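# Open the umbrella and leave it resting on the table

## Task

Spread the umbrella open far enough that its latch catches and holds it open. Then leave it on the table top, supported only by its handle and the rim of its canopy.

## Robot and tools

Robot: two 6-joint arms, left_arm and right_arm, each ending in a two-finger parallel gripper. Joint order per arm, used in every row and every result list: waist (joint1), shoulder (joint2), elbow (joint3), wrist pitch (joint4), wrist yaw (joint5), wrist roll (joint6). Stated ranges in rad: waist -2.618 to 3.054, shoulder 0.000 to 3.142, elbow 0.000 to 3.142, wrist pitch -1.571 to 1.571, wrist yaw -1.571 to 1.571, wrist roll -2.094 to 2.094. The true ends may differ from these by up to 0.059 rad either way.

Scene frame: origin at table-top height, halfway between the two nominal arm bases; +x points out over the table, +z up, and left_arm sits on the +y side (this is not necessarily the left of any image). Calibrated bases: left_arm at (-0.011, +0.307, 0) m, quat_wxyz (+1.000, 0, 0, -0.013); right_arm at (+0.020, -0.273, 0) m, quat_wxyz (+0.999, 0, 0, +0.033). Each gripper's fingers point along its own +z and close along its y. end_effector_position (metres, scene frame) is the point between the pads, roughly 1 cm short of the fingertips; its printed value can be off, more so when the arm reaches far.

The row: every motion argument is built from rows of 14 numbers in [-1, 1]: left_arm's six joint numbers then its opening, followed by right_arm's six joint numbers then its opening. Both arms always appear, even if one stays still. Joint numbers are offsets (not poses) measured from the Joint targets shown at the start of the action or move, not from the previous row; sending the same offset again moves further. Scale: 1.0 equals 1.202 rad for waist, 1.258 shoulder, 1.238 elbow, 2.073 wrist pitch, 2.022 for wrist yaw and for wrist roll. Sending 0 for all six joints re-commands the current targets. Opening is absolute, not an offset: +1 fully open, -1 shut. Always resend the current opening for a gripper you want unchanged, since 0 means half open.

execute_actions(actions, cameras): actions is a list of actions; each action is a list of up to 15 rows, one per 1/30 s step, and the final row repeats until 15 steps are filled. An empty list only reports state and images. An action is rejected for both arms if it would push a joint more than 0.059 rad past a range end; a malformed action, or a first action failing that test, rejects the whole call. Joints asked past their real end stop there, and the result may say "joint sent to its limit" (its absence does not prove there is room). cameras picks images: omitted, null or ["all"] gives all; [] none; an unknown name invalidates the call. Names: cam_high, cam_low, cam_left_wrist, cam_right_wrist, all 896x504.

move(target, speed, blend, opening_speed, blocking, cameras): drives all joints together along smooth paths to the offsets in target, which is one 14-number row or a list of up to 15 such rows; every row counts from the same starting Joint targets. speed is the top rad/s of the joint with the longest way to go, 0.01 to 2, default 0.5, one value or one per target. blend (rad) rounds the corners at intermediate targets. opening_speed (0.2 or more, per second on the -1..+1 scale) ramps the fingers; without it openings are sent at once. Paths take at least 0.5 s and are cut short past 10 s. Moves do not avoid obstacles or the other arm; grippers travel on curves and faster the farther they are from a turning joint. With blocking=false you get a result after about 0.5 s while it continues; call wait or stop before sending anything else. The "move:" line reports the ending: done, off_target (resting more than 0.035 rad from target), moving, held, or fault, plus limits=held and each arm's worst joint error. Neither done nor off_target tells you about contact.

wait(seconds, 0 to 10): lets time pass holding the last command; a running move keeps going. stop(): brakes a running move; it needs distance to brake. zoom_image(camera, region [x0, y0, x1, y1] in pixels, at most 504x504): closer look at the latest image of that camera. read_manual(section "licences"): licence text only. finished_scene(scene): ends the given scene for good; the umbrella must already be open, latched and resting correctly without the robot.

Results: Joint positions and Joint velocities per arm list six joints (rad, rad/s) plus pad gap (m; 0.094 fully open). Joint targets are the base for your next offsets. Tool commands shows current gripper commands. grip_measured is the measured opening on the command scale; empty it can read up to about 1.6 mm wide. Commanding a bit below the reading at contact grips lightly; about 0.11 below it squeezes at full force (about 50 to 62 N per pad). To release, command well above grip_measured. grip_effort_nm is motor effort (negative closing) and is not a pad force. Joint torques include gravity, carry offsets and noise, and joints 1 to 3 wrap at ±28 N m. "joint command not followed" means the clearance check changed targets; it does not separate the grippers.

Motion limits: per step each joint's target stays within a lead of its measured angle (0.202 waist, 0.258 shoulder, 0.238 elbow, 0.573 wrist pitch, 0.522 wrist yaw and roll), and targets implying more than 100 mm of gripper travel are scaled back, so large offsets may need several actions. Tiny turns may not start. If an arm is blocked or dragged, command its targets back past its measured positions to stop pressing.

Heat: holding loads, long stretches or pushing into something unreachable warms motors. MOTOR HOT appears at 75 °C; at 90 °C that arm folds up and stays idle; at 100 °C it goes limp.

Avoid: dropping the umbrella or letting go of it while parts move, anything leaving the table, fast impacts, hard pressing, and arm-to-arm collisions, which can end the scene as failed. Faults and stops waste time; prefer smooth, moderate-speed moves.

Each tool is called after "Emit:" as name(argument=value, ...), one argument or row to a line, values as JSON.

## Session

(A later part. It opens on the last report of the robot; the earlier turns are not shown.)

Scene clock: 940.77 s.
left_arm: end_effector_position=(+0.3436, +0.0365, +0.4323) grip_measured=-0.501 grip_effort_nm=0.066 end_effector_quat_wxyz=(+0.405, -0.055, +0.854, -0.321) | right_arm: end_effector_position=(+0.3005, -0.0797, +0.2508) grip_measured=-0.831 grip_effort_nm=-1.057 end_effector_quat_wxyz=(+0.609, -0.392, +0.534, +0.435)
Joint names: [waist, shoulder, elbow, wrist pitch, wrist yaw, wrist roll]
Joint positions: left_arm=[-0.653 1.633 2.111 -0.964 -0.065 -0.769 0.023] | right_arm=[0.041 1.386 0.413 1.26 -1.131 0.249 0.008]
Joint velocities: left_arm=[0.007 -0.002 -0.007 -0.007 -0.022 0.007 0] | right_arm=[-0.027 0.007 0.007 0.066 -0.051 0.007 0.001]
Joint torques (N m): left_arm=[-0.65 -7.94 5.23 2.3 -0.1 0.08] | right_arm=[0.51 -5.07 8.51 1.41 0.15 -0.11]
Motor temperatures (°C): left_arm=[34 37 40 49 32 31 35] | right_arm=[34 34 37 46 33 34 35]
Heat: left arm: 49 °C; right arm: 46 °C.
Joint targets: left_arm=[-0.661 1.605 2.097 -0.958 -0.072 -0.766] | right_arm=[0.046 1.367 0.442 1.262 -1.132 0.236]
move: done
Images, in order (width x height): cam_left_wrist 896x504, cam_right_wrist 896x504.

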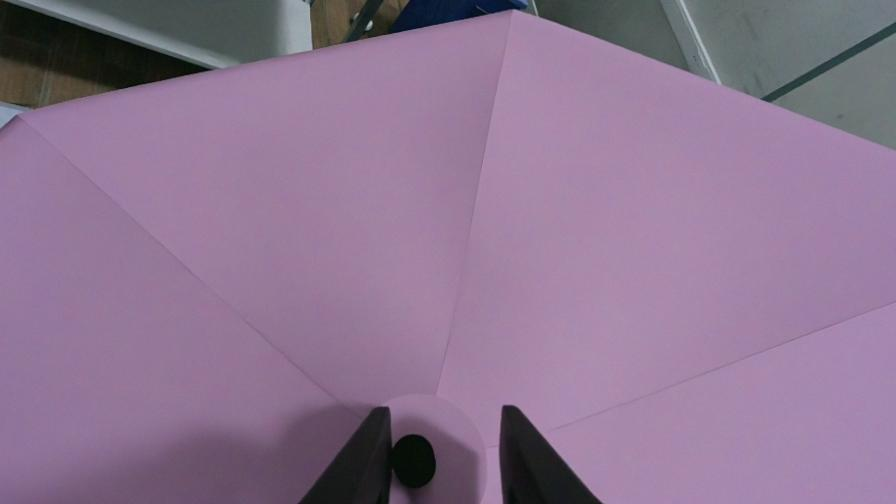

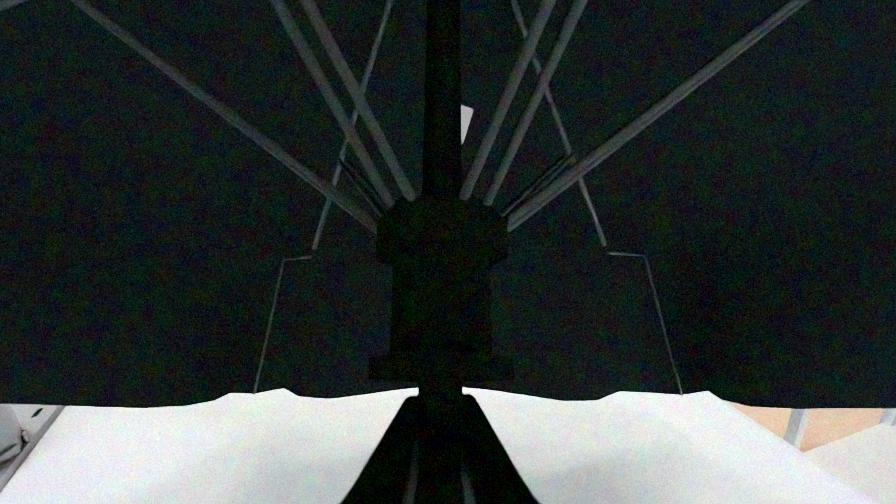

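Emit:
move(
  target=[
    [0.1356,-0.0278,-0.088,0.0473,0.1889,0.1157,-0.5,0,0,0,0,0,0,-0.95],
    [0.2338,0.0556,-0.0016,0.0087,0.3467,0.2295,-0.5,0,0,0,0,0,0,-0.95],
    [0.2978,0.2138,0.2439,-0.1201,0.4698,0.3897,-0.5,0,0,0,0,0,0,-0.95],
  ],
  speed=0.35,
  blend=0.06,
  cameras=["cam_left_wrist", "cam_low", "cam_high"],
)

Scene clock: 956.43 s.
left_arm: end_effector_position=(+0.3444, +0.0405, +0.4284) grip_measured=-0.501 grip_effort_nm=0.071 end_effector_quat_wxyz=(+0.327, +0.319, +0.776, -0.435) | right_arm: end_effector_position=(+0.3004, -0.0796, +0.2504) grip_measured=-0.831 grip_effort_nm=-1.062 end_effector_quat_wxyz=(+0.608, -0.393, +0.535, +0.436)
Joint names: [waist, shoulder, elbow, wrist pitch, wrist yaw, wrist roll]
Joint positions: left_arm=[-0.309 1.857 2.373 -1.192 0.863 0.012 0.023] | right_arm=[0.041 1.386 0.413 1.258 -1.132 0.248 0.008]
Joint velocities: left_arm=[-0.012 -0.017 0.002 0.066 -0.022 0.037 0.001] | right_arm=[-0.007 0.007 -0.012 -0.037 0.022 -0.095 -0.001]
Joint torques (N m): left_arm=[0.55 -6.01 7.95 1.69 0.41 0.15] | right_arm=[0.47 -5.11 8.55 1.44 0.15 -0.1]
Motor temperatures (°C): left_arm=[34 37 40 48 32 31 34] | right_arm=[34 34 37 46 33 34 35]
Heat: left arm: 48 °C; right arm: 46 °C.
Joint targets: left_arm=[-0.303 1.874 2.399 -1.207 0.878 0.023] | right_arm=[0.046 1.367 0.442 1.262 -1.132 0.236]
move: done
Images, in order (width x height): cam_high 896x504, cam_low 896x504, cam_left_wrist 896x504.

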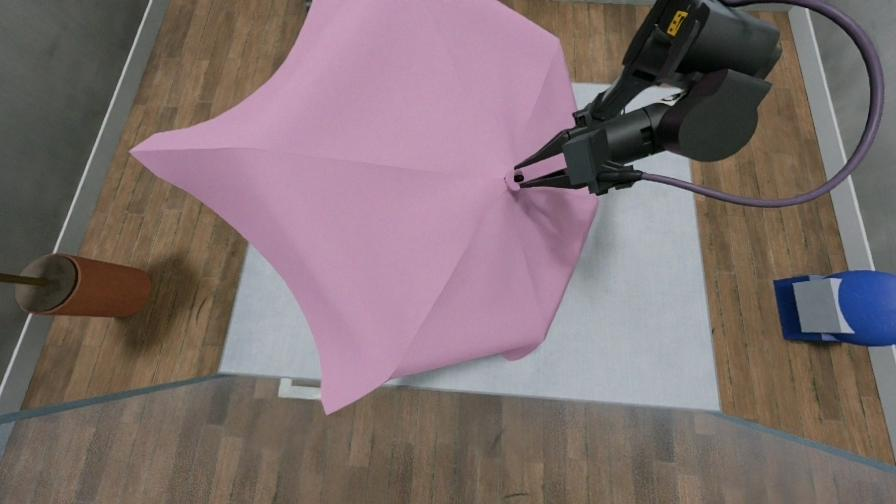

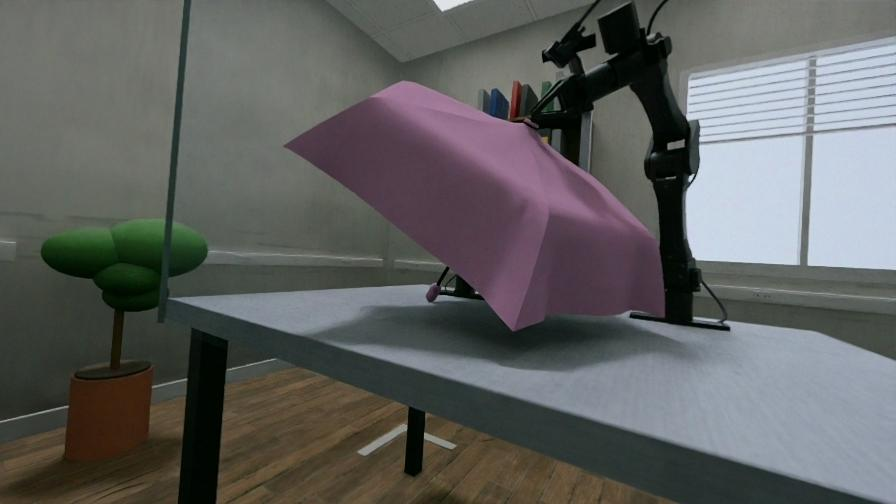

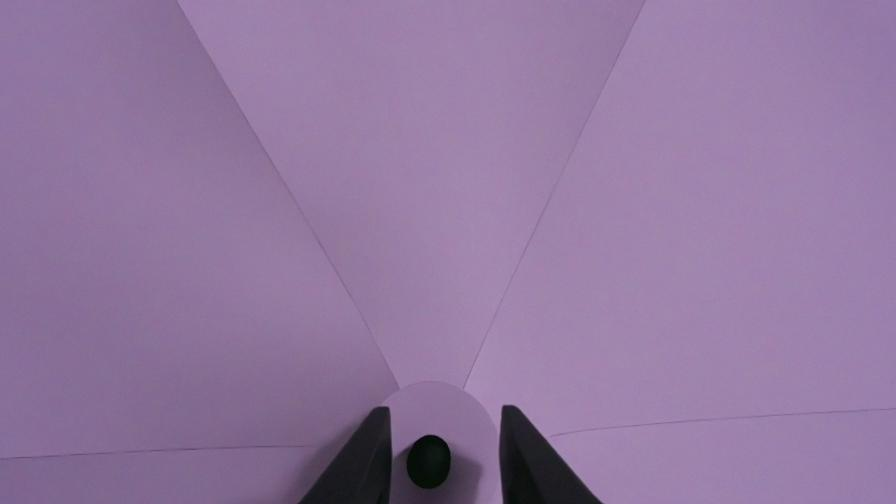

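Emit:
move(
  target=[0,0,0,0,0,0,-0.93,0,0,0,0,0,0,-0.95],
  opening_speed=0.3,
  cameras=["cam_left_wrist"],
)

Scene clock: 961.63 s.
left_arm: end_effector_position=(+0.3440, +0.0410, +0.4272) grip_measured=-0.880 grip_effort_nm=-1.009 end_effector_quat_wxyz=(+0.325, +0.318, +0.777, -0.434) | right_arm: end_effector_position=(+0.2995, -0.0792, +0.2502) grip_measured=-0.831 grip_effort_nm=-1.072 end_effector_quat_wxyz=(+0.607, -0.395, +0.534, +0.437)
Joint names: [waist, shoulder, elbow, wrist pitch, wrist yaw, wrist roll]
Joint positions: left_arm=[-0.309 1.857 2.373 -1.199 0.861 0.013 0.006] | right_arm=[0.041 1.386 0.413 1.258 -1.138 0.247 0.008]
Joint velocities: left_arm=[0.002 0.007 -0.012 0.007 -0.037 0.007 -0.001] | right_arm=[0.012 -0.007 -0.002 0.051 0.051 0.037 0.001]
Joint torques (N m): left_arm=[0.51 -6.01 7.95 1.76 0.45 0.14] | right_arm=[0.47 -5.08 8.51 1.43 0.21 -0.1]
Motor temperatures (°C): left_arm=[34 37 40 48 32 31 34] | right_arm=[34 34 37 46 33 34 35]
Heat: left arm: 48 °C; right arm: 46 °C.
Joint targets: left_arm=[-0.303 1.874 2.399 -1.207 0.878 0.022] | right_arm=[0.046 1.367 0.442 1.262 -1.132 0.236]
move: done
Images, in order (width x height): cam_left_wrist 896x504.

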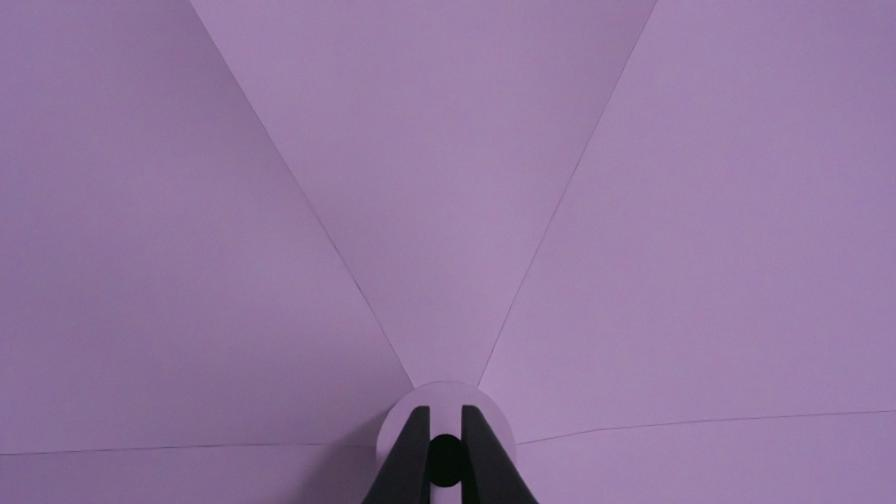

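Emit:
move(
  target=[-0.0524,0.0056,0.0226,-0.0323,-0.0401,-0.0218,-0.93,0.0087,-0.0572,-0.0194,0.0207,0.0312,0.0267,-0.68],
  speed=0.15,
  opening_speed=0.5,
  cameras=["cam_right_wrist", "cam_low"],
)

Scene clock: 1010.27 s.
left_arm: end_effector_position=(+0.3373, +0.0330, +0.4357) grip_measured=-0.881 grip_effort_nm=-1.048 end_effector_quat_wxyz=(+0.332, +0.317, +0.781, -0.424) | right_arm: end_effector_position=(+0.2932, -0.0790, +0.2646) grip_measured=-0.682 grip_effort_nm=0.090 end_effector_quat_wxyz=(+0.614, -0.390, +0.527, +0.440)
Joint names: [waist, shoulder, elbow, wrist pitch, wrist yaw, wrist roll]
Joint positions: left_arm=[-0.348 1.858 2.42 -1.213 0.805 -0.018 0.006] | right_arm=[0.048 1.331 0.413 1.248 -1.124 0.283 0.015]
Joint velocities: left_arm=[-0.007 -0.002 0.012 0.007 -0.095 0.007 0.001] | right_arm=[-0.002 0.017 0.002 -0.022 -0.051 0.037 0]
Joint torques (N m): left_arm=[-1.54 -5.45 6.22 1.28 0.19 -0.02] | right_arm=[0.85 -6.24 6.48 1.89 0.79 0.07]
Motor temperatures (°C): left_arm=[34 37 40 47 32 31 34] | right_arm=[34 34 37 45 33 34 36]
Heat: left arm: 47 °C; right arm: 45 °C.
Joint targets: left_arm=[-0.366 1.881 2.427 -1.274 0.797 -0.022] | right_arm=[0.056 1.295 0.418 1.305 -1.069 0.290]
move: off_target (left_arm, right_arm); left_arm: the wrist pitch is farthest, 0.061 rad from its target; right_arm: the wrist pitch is farthest, 0.057 rad from its target
Images, in order (width x height): cam_low 896x504, cam_right_wrist 896x504.

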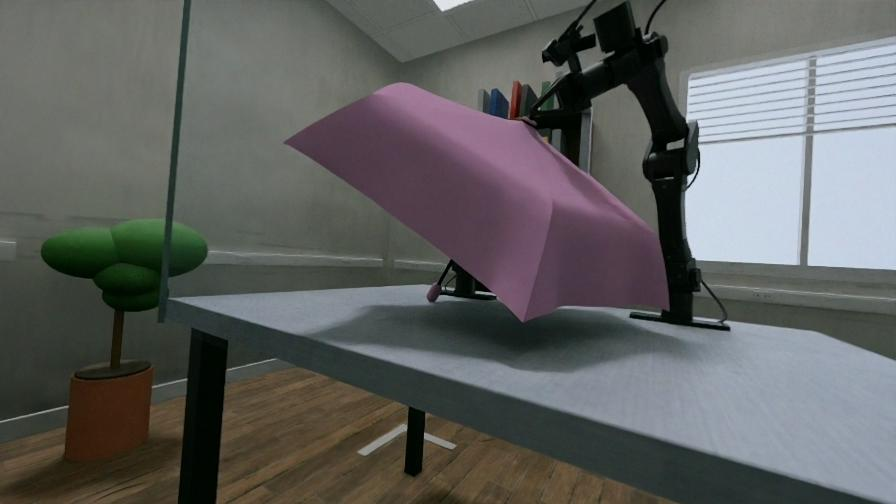

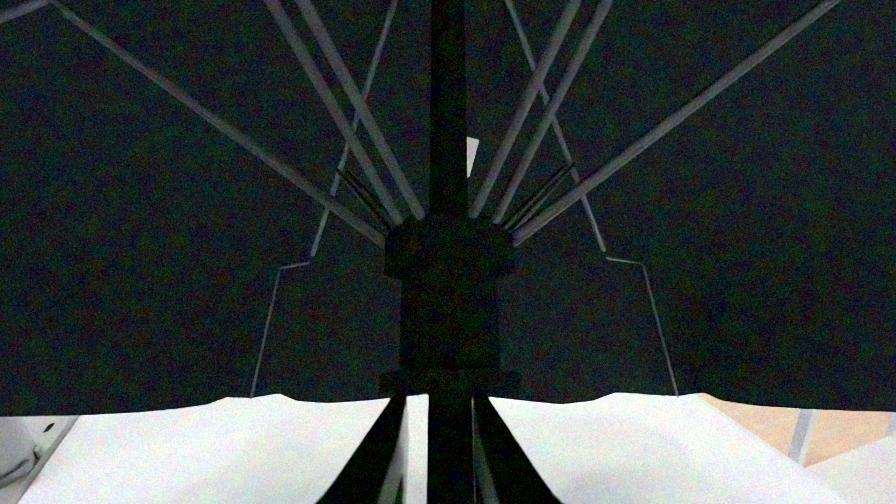

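Emit:
move(
  target=[-0.0216,0.0151,-0.0178,-0.0463,0,0,-0.93,0.0532,-0.0358,0.0889,-0.0169,0.0435,-0.0138,-0.68],
  speed=0.1,
  cameras=["cam_right_wrist"],
)

Scene clock: 1017.53 s.
left_arm: end_effector_position=(+0.3372, +0.0354, +0.4332) grip_measured=-0.881 grip_effort_nm=-1.038 end_effector_quat_wxyz=(+0.329, +0.312, +0.788, -0.417) | right_arm: end_effector_position=(+0.2921, -0.0676, +0.2752) grip_measured=-0.682 grip_effort_nm=0.090 end_effector_quat_wxyz=(+0.612, -0.384, +0.528, +0.446)
Joint names: [waist, shoulder, elbow, wrist pitch, wrist yaw, wrist roll]
Joint positions: left_arm=[-0.348 1.858 2.426 -1.233 0.787 -0.019 0.006] | right_arm=[0.101 1.294 0.439 1.168 -1.07 0.278 0.015]
Joint velocities: left_arm=[0.002 0.002 0.002 -0.051 0.007 -0.022 0] | right_arm=[-0.012 -0.022 -0.002 0.007 -0.007 0.007 -0.001]
Joint torques (N m): left_arm=[-3.81 -4.05 3.97 0.52 0.35 0.01] | right_arm=[1.85 -6.61 14.39 2.38 1.16 -0.13]
Motor temperatures (°C): left_arm=[34 37 40 46 32 31 35] | right_arm=[34 34 37 46 33 34 36]
Heat: left arm: 46 °C; right arm: 46 °C.
Joint targets: left_arm=[-0.392 1.900 2.405 -1.370 0.797 -0.022] | right_arm=[0.120 1.250 0.528 1.270 -0.981 0.262]
move: off_target (left_arm, right_arm); left_arm: the wrist pitch is farthest, 0.136 rad from its target; right_arm: the wrist pitch is farthest, 0.102 rad from its target
Images, in order (width x height): cam_right_wrist 896x504.

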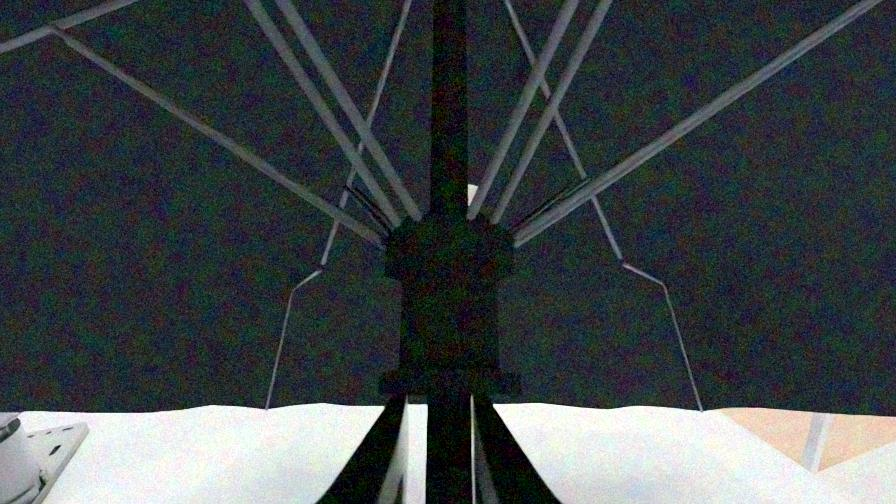

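Emit:
move(
  target=[-0.015,0.0103,-0.0113,-0.0328,0,0,-0.93,0.0333,-0.0231,0.0557,-0.0024,0.0326,-0.0094,-0.68],
  speed=0.15,
  cameras=["cam_right_wrist"],
)

Scene clock: 1020.63 s.
left_arm: end_effector_position=(+0.3375, +0.0361, +0.4344) grip_measured=-0.881 grip_effort_nm=-1.038 end_effector_quat_wxyz=(+0.332, +0.311, +0.788, -0.414) | right_arm: end_effector_position=(+0.2924, -0.0578, +0.2879) grip_measured=-0.682 grip_effort_nm=0.081 end_effector_quat_wxyz=(+0.614, -0.388, +0.522, +0.448)
Joint names: [waist, shoulder, elbow, wrist pitch, wrist yaw, wrist roll]
Joint positions: left_arm=[-0.348 1.858 2.432 -1.235 0.781 -0.019 0.006] | right_arm=[0.141 1.275 0.482 1.105 -1.04 0.262 0.015]
Joint velocities: left_arm=[0.007 -0.012 -0.002 -0.022 0.066 -0.007 0] | right_arm=[-0.007 0.007 0.017 -0.051 -0.125 -0.007 -0.001]
Joint torques (N m): left_arm=[-5.37 -3.11 2.44 -0.17 0.4 0.01] | right_arm=[1.96 -7.62 16.98 2.92 1.56 -0.13]
Motor temperatures (°C): left_arm=[34 37 40 46 32 31 35] | right_arm=[34 35 38 47 33 34 35]
Heat: left arm: 46 °C; right arm: 47 °C.
Joint targets: left_arm=[-0.410 1.913 2.391 -1.438 0.797 -0.022] | right_arm=[0.160 1.221 0.597 1.265 -0.915 0.243]
move: off_target (left_arm, right_arm); left_arm: the wrist pitch is farthest, 0.203 rad from its target; right_arm: the wrist pitch is farthest, 0.160 rad from its target
Images, in order (width x height): cam_right_wrist 896x504.

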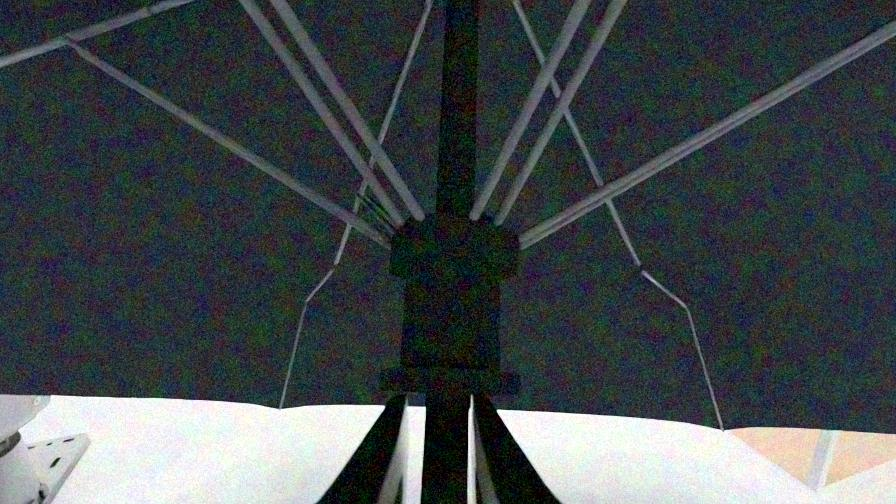

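Emit:
move(
  target=[-0.0125,0.0079,-0.0089,-0.026,0,0,-0.93,0.025,-0.0095,0.0396,0.0019,0.0495,-0.0054,-0.68],
  speed=0.2,
  cameras=["cam_right_wrist"],
)

Scene clock: 1038.90 s.
left_arm: end_effector_position=(+0.3290, +0.0288, +0.4251) grip_measured=-0.881 grip_effort_nm=-1.028 end_effector_quat_wxyz=(+0.307, +0.314, +0.795, -0.417) | right_arm: end_effector_position=(+0.2914, -0.0486, +0.3115) grip_measured=-0.681 grip_effort_nm=0.017 end_effector_quat_wxyz=(+0.634, -0.392, +0.499, +0.442)
Joint names: [waist, shoulder, elbow, wrist pitch, wrist yaw, wrist roll]
Joint positions: left_arm=[-0.373 1.865 2.432 -1.274 0.778 -0.019 0.006] | right_arm=[0.184 1.26 0.53 1.097 -0.993 0.255 0.015]
Joint velocities: left_arm=[-0.017 0.017 0.002 -0.037 0.007 0.051 -0.001] | right_arm=[-0.007 -0.002 0.002 0.022 -0.066 -0.066 -0.001]
Joint torques (N m): left_arm=[-4.53 -3.06 1.63 -0.37 0.45 0.02] | right_arm=[0.64 -7.24 17.11 3.01 2.16 -0.2]
Motor temperatures (°C): left_arm=[35 36 39 43 32 31 35] | right_arm=[34 36 44 55 35 34 35]
Heat: left arm: 43 °C; right arm: 55 °C.
Joint targets: left_arm=[-0.425 1.923 2.380 -1.492 0.797 -0.022] | right_arm=[0.190 1.210 0.644 1.267 -0.818 0.232]
move: off_target (left_arm, right_arm); left_arm: the wrist pitch is farthest, 0.218 rad from its target; right_arm: the wrist yaw is farthest, 0.178 rad from its target
Images, in order (width x height): cam_right_wrist 896x504.

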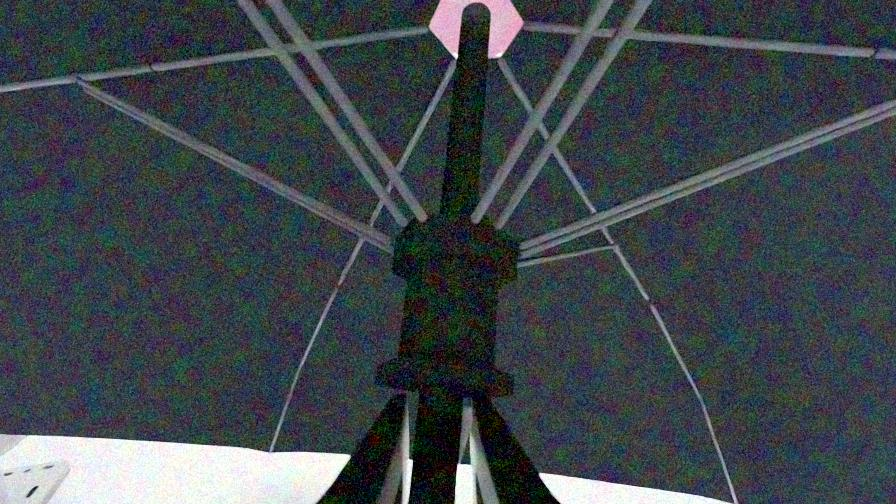

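Emit:
zoom_image(
  camera="cam_right_wrist",
  region=[340, 330, 560, 504],
)

Emit:
execute_actions(
  actions=[],
)

Scaled by 2.291 from the camera's 896x504 image, which has a finer 1280x720 frame.

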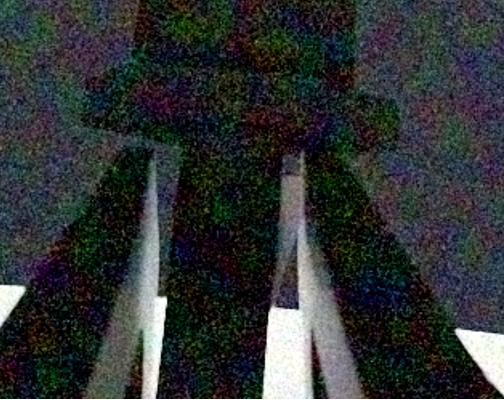

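Scene clock: 1041.73 s.
left_arm: end_effector_position=(+0.3290, +0.0289, +0.4251) grip_measured=-0.881 grip_effort_nm=-1.043 end_effector_quat_wxyz=(+0.308, +0.314, +0.796, -0.417) | right_arm: end_effector_position=(+0.2915, -0.0486, +0.3114) grip_measured=-0.681 grip_effort_nm=0.012 end_effector_quat_wxyz=(+0.634, -0.391, +0.499, +0.442)
Joint names: [waist, shoulder, elbow, wrist pitch, wrist yaw, wrist roll]
Joint positions: left_arm=[-0.373 1.865 2.432 -1.274 0.777 -0.019 0.006] | right_arm=[0.184 1.26 0.53 1.096 -0.993 0.255 0.015]
Joint velocities: left_arm=[-0.002 -0.017 -0.012 -0.022 -0.081 -0.022 -0.001] | right_arm=[0.012 -0.017 -0.007 -0.022 -0.022 -0.037 -0.001]
Joint torques (N m): left_arm=[-4.55 -3.02 1.63 -0.37 0.45 0.02] | right_arm=[0.64 -7.21 17.07 3.02 2.15 -0.21]
Motor temperatures (°C): left_arm=[35 36 39 43 32 31 35] | right_arm=[34 36 43 55 35 34 35]
Heat: left arm: 43 °C; right arm: 55 °C.
Joint targets: left_arm=[-0.425 1.923 2.380 -1.492 0.797 -0.022] | right_arm=[0.190 1.210 0.644 1.266 -0.817 0.232]
Tool commands: left_gripper/opening=-0.93 right_gripper/opening=-0.68

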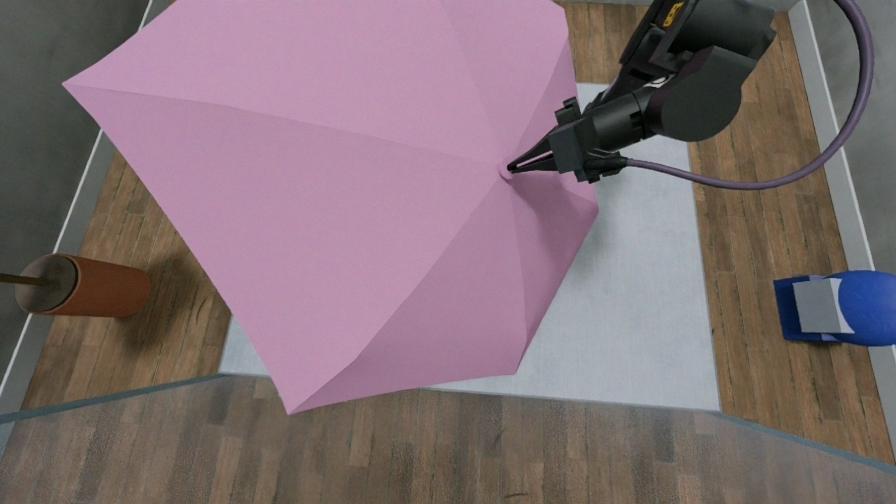

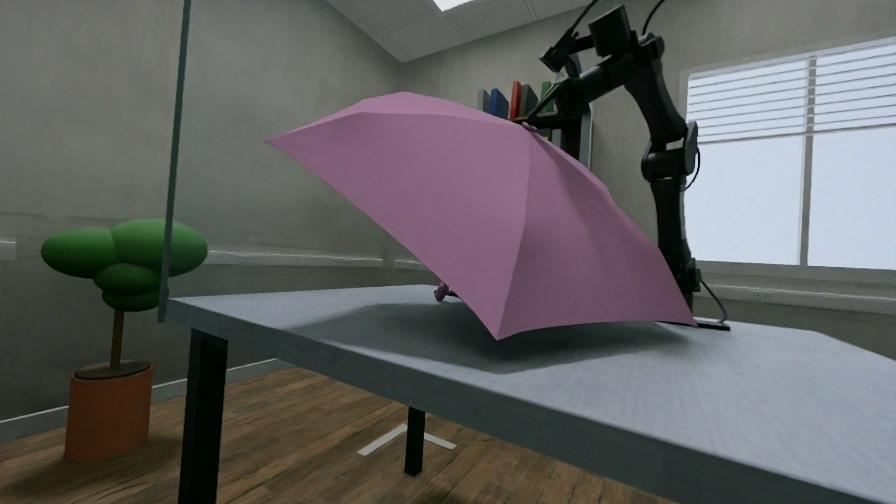

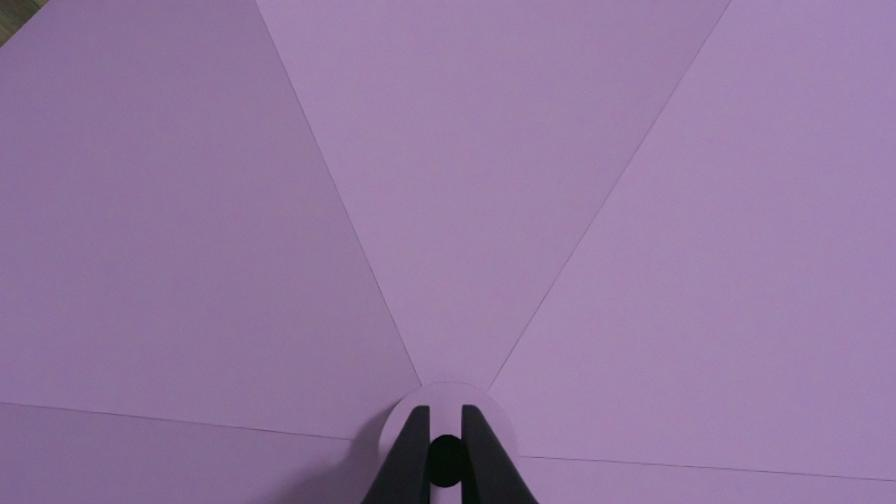

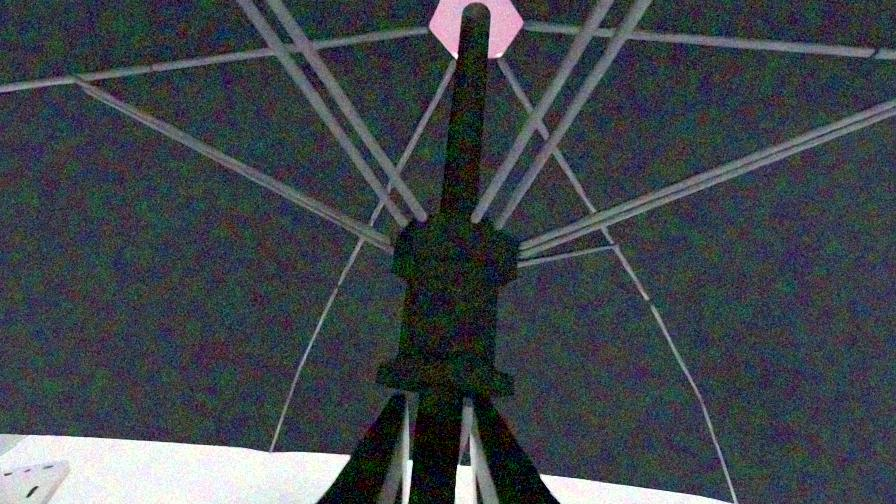

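Emit:
move(
  target=[0.0416, -0.034, 0.0404, 0.0926, -0.006, 0, -0.93, -0.005, 0.032, -0.076, -0.08, -0.0806, 0.009, -0.68],
  speed=0.2,
  cameras=["cam_low", "cam_right_wrist"],
)

Scene clock: 1057.13 s.
left_arm: end_effector_position=(+0.3309, +0.0299, +0.4261) grip_measured=-0.881 grip_effort_nm=-1.043 end_effector_quat_wxyz=(+0.311, +0.313, +0.795, -0.417) | right_arm: end_effector_position=(+0.2913, -0.0478, +0.3080) grip_measured=-0.681 grip_effort_nm=0.017 end_effector_quat_wxyz=(+0.626, -0.392, +0.505, +0.446)
Joint names: [waist, shoulder, elbow, wrist pitch, wrist yaw, wrist roll]
Joint positions: left_arm=[-0.369 1.865 2.432 -1.267 0.777 -0.02 0.006] | right_arm=[0.184 1.26 0.53 1.077 -1.001 0.255 0.015]
Joint velocities: left_arm=[-0.002 -0.012 -0.017 0.007 -0.022 -0.022 -0.001] | right_arm=[-0.012 -0.002 0.007 -0.066 0.007 -0.066 0]
Joint torques (N m): left_arm=[-0.54 -6.08 5.46 1.52 0.33 0.02] | right_arm=[0.06 -3.97 8.49 1.64 0.4 -0.02]
Motor temperatures (°C): left_arm=[35 36 38 42 32 31 35] | right_arm=[34 36 42 54 37 34 35]
Heat: left arm: 42 °C; right arm: 54 °C.
Joint targets: left_arm=[-0.376 1.880 2.430 -1.300 0.785 -0.022] | right_arm=[0.184 1.250 0.550 1.101 -0.980 0.251]
move: done
Images, in order (width x height): cam_low 896x504, cam_right_wrist 896x504.

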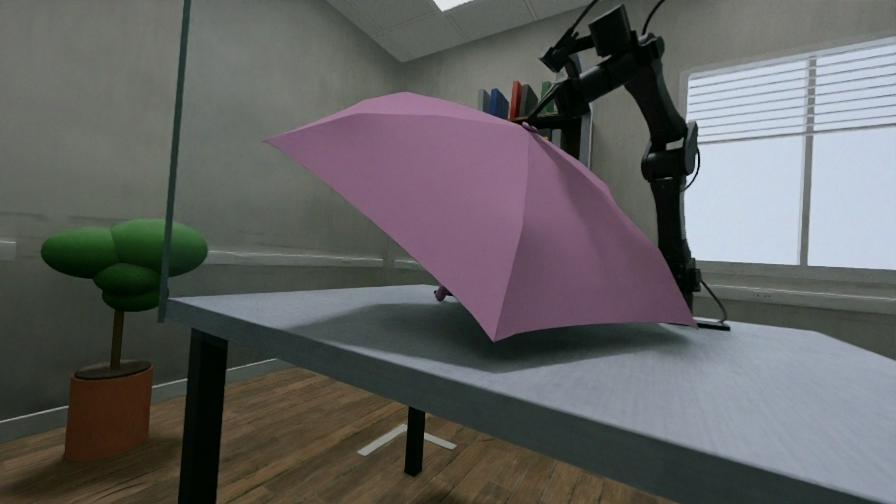

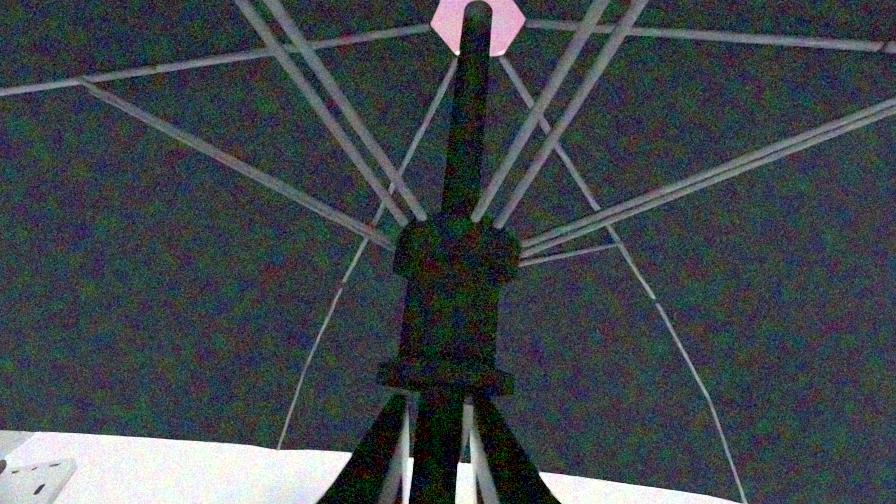

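Emit:
zoom_image(
  camera="cam_right_wrist",
  region=[320, 340, 580, 504],
)

Scaled by 1.938 from the camera's 896x504 image, which has a finer 1280x720 frame.

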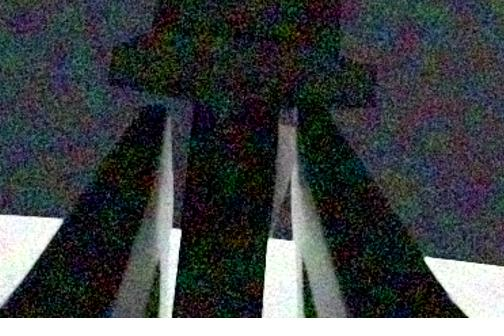

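Emit:
move(
  target=[0, 0, 0, 0, 0, 0, -0.93, -0.070, -0.0254, -0.0662, 0.0289, -0.0519, 0.0331, -0.68],
  speed=0.2,
  cameras=["cam_low", "cam_right_wrist"],
)

Scene clock: 1071.43 s.
left_arm: end_effector_position=(+0.3229, +0.0244, +0.4180) grip_measured=-0.881 grip_effort_nm=-1.038 end_effector_quat_wxyz=(+0.286, +0.315, +0.800, -0.423) | right_arm: end_effector_position=(+0.2831, -0.0644, +0.3002) grip_measured=-0.681 grip_effort_nm=0.022 end_effector_quat_wxyz=(+0.615, -0.396, +0.508, +0.454)
Joint names: [waist, shoulder, elbow, wrist pitch, wrist yaw, wrist roll]
Joint positions: left_arm=[-0.385 1.874 2.432 -1.304 0.788 -0.02 0.006] | right_arm=[0.11 1.24 0.484 1.134 -1.092 0.312 0.015]
Joint velocities: left_arm=[0.007 0.007 -0.022 -0.066 -0.066 0.066 0] | right_arm=[-0.012 0.012 0.007 0.037 0.037 -0.007 0.001]
Joint torques (N m): left_arm=[0.85 -6.76 5.44 1.85 0.25 0.02] | right_arm=[-0.96 -4.71 5.26 1.59 0.28 0.08]
Motor temperatures (°C): left_arm=[34 37 39 43 32 31 35] | right_arm=[34 35 41 51 35 34 35]
Heat: left arm: 43 °C; right arm: 51 °C.
Joint targets: left_arm=[-0.375 1.881 2.430 -1.300 0.785 -0.022] | right_arm=[0.100 1.218 0.468 1.161 -1.085 0.318]
move: done
Images, in order (width x height): cam_low 896x504, cam_right_wrist 896x504.

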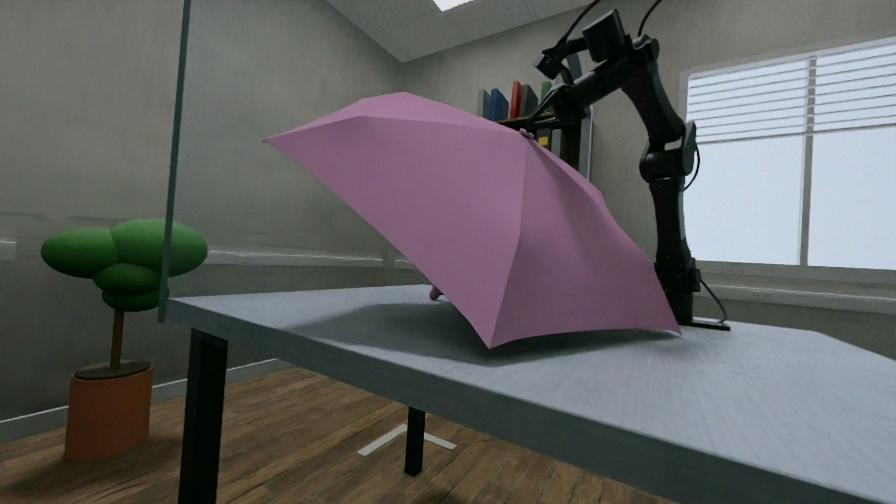

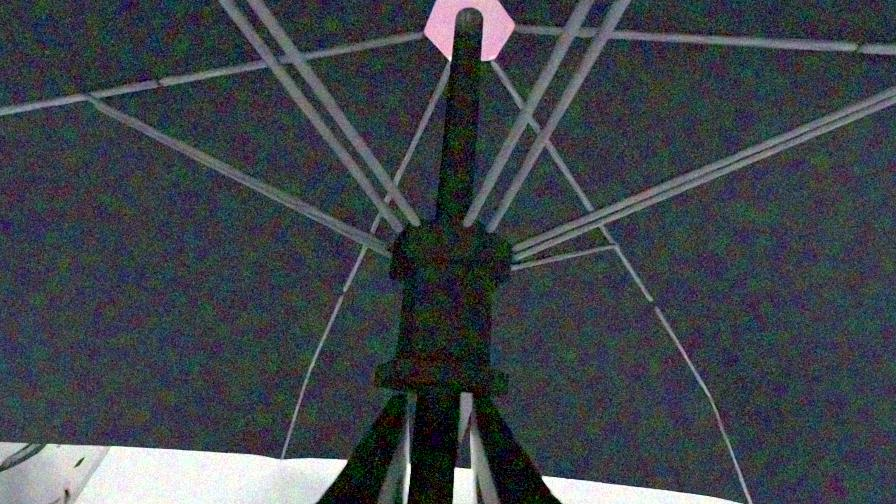

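Emit:
zoom_image(
  camera="cam_right_wrist",
  region=[350, 200, 550, 504],
)

Scaled by 1.658 from the camera's 896x504 image, which has a finer 1280x720 frame.

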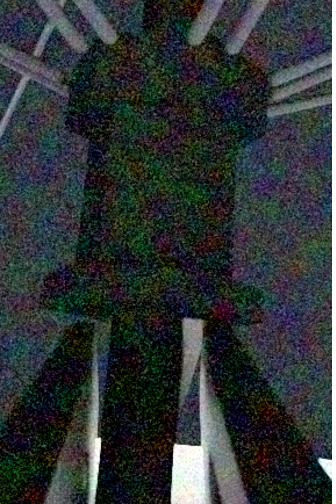

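Emit:
zoom_image(
  camera="cam_low",
  region=[400, 270, 720, 420],
)

Scaled by 1.575 from the camera's 896x504 image, which has a finer 1280x720 frame.

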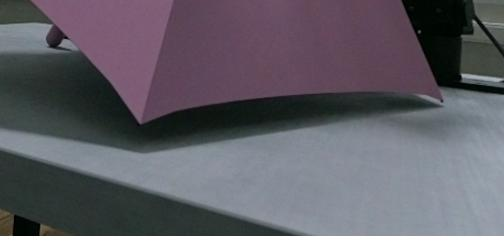

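Emit:
move(
  target=[
    [0,0,0,0,0,0,-0.93,-0.0849,0.0,-0.042,0.0642,-0.0569,0.0539,-0.5],
    [0,0,0,0,0,0,-0.93,-0.1801,0.0652,-0.0743,0.1850,-0.1051,0.1459,-0.5],
  ],
  speed=0.3,
  blend=0.03,
  cameras=["cam_low", "cam_right_wrist"],
)

Scene clock: 1111.00 s.
left_arm: end_effector_position=(+0.3234, +0.0250, +0.4178) grip_measured=-0.881 grip_effort_nm=-1.038 end_effector_quat_wxyz=(+0.286, +0.314, +0.801, -0.422) | right_arm: end_effector_position=(+0.2709, -0.1117, +0.2880) grip_measured=-0.502 grip_effort_nm=0.071 end_effector_quat_wxyz=(+0.608, -0.395, +0.514, +0.458)
Joint names: [waist, shoulder, elbow, wrist pitch, wrist yaw, wrist roll]
Joint positions: left_arm=[-0.384 1.874 2.432 -1.305 0.787 -0.02 0.006] | right_arm=[-0.111 1.292 0.393 1.529 -1.294 0.602 0.023]
Joint velocities: left_arm=[0.012 -0.017 -0.002 0.022 -0.066 0.007 0] | right_arm=[-0.007 -0.012 -0.002 -0.007 0.022 0.007 0.001]
Joint torques (N m): left_arm=[0.76 -6.76 5.46 1.86 0.26 0.02] | right_arm=[-0.49 -2.14 4.42 1.16 0.33 0.11]
Motor temperatures (°C): left_arm=[34 38 39 44 32 31 35] | right_arm=[34 35 38 47 34 34 34]
Heat: left arm: 44 °C; right arm: 47 °C.
Joint targets: left_arm=[-0.375 1.881 2.430 -1.300 0.785 -0.022] | right_arm=[-0.116 1.300 0.376 1.544 -1.298 0.612]
move: done
Images, in order (width x height): cam_low 896x504, cam_right_wrist 896x504.

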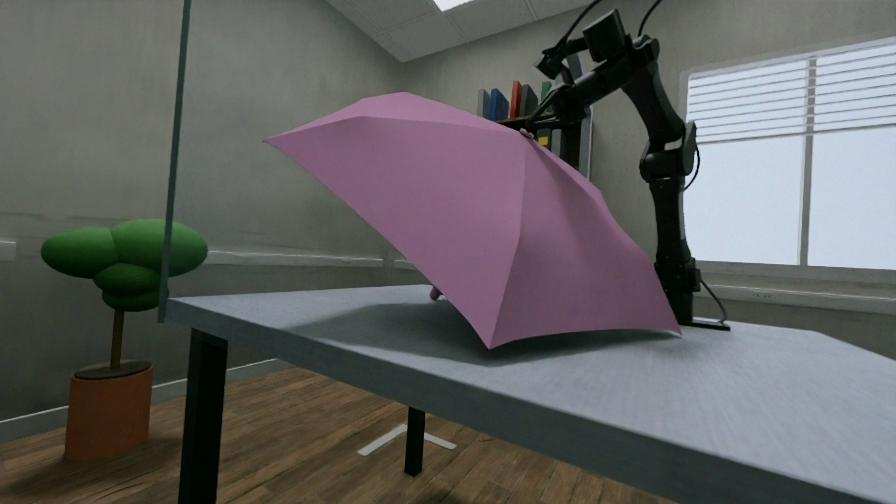

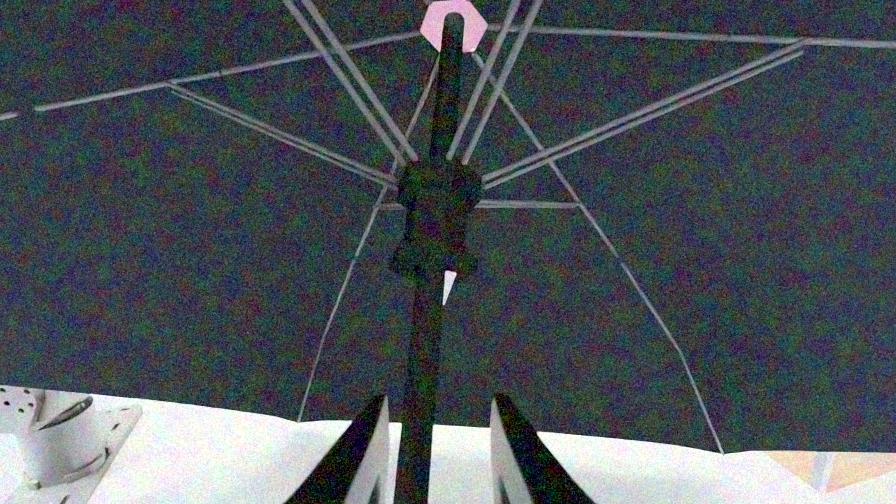

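Emit:
move(
  target=[
    [-0.0158,0.0052,0.027,-0.0092,-0.0203,-0.0232,-0.93,-0.3195,-0.159,0.0194,-0.166,0.1474,-0.0554,-0.5],
    [-0.0316,0.0103,0.0541,-0.0183,-0.0406,-0.0465,-0.93,-0.4027,-0.7154,-0.1422,-0.6966,0.642,-0.3027,-0.5],
  ],
  speed=0.6,
  blend=0.05,
  cameras=["cam_low", "cam_high"],
)

Scene clock: 1158.37 s.
left_arm: end_effector_position=(+0.3205, +0.0243, +0.4187) grip_measured=-0.881 grip_effort_nm=-1.048 end_effector_quat_wxyz=(+0.277, +0.280, +0.822, -0.411) | right_arm: end_effector_position=(+0.2618, -0.4106, +0.2173) grip_measured=-0.502 grip_effort_nm=0.081 end_effector_quat_wxyz=(+0.658, +0.192, +0.708, -0.169)
Joint names: [waist, shoulder, elbow, wrist pitch, wrist yaw, wrist roll]
Joint positions: left_arm=[-0.409 1.876 2.469 -1.336 0.718 -0.105 0.006] | right_arm=[-0.595 0.412 0.22 0.115 -0.013 0.012 0.023]
Joint velocities: left_arm=[-0.017 -0.007 -0.022 0.007 -0.007 -0.022 0] | right_arm=[-0.017 -0.002 -0.012 -0.007 0.037 -0.007 -0.002]
Joint torques (N m): left_arm=[-0.29 -5.89 7.77 1.81 0.11 -0.08] | right_arm=[-0.5 -0.13 6.13 1.78 0.13 -0.1]
Motor temperatures (°C): left_arm=[34 38 40 44 32 31 35] | right_arm=[34 34 37 45 34 34 34]
Heat: left arm: 44 °C; right arm: 45 °C.
Joint targets: left_arm=[-0.413 1.894 2.497 -1.338 0.703 -0.116] | right_arm=[-0.600 0.400 0.200 0.100 0.000 0.001]
move: done
Images, in order (width x height): cam_high 896x504, cam_low 896x504.

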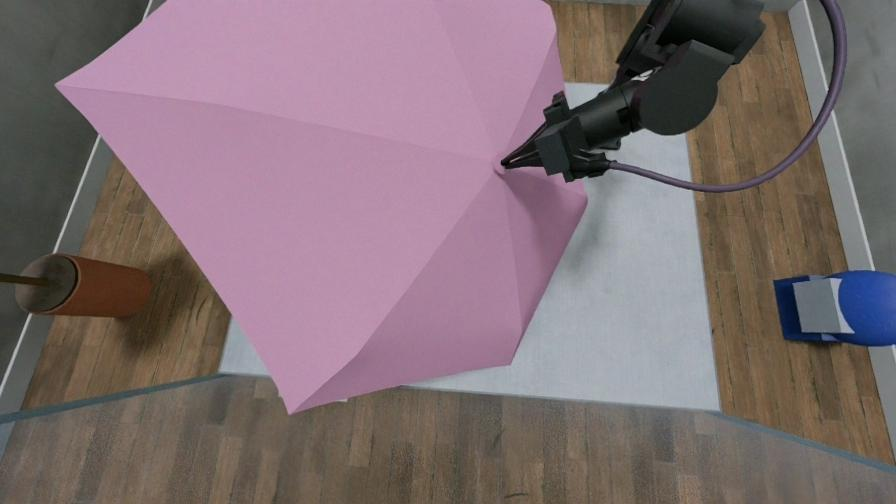

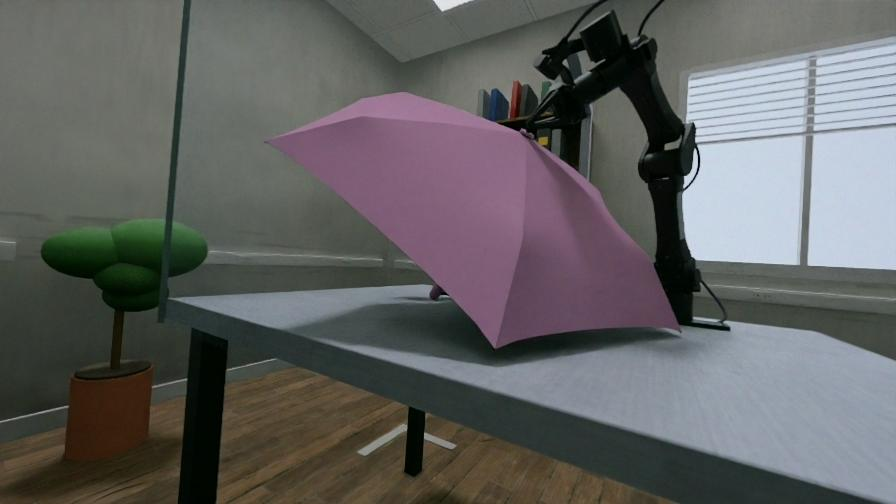

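Emit:
zoom_image(
  camera="cam_low",
  region=[440, 290, 720, 400],
)

Emit:
zoom_image(
  camera="cam_high",
  region=[380, 60, 720, 420],
)

Scaled by 1.800 from the camera's 896x504 image, which has a finer 1280x720 frame.

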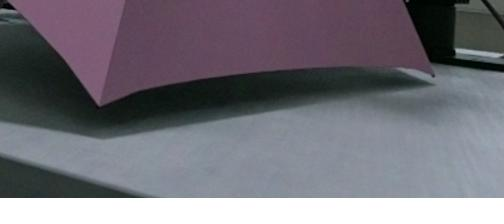

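Scaled by 1.400 from the camera's 896x504 image, which has a finer 1280x720 frame.

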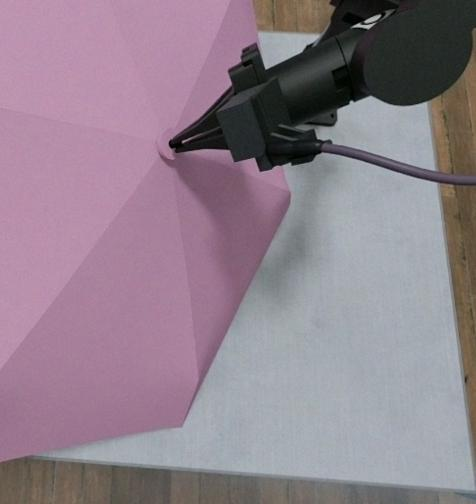

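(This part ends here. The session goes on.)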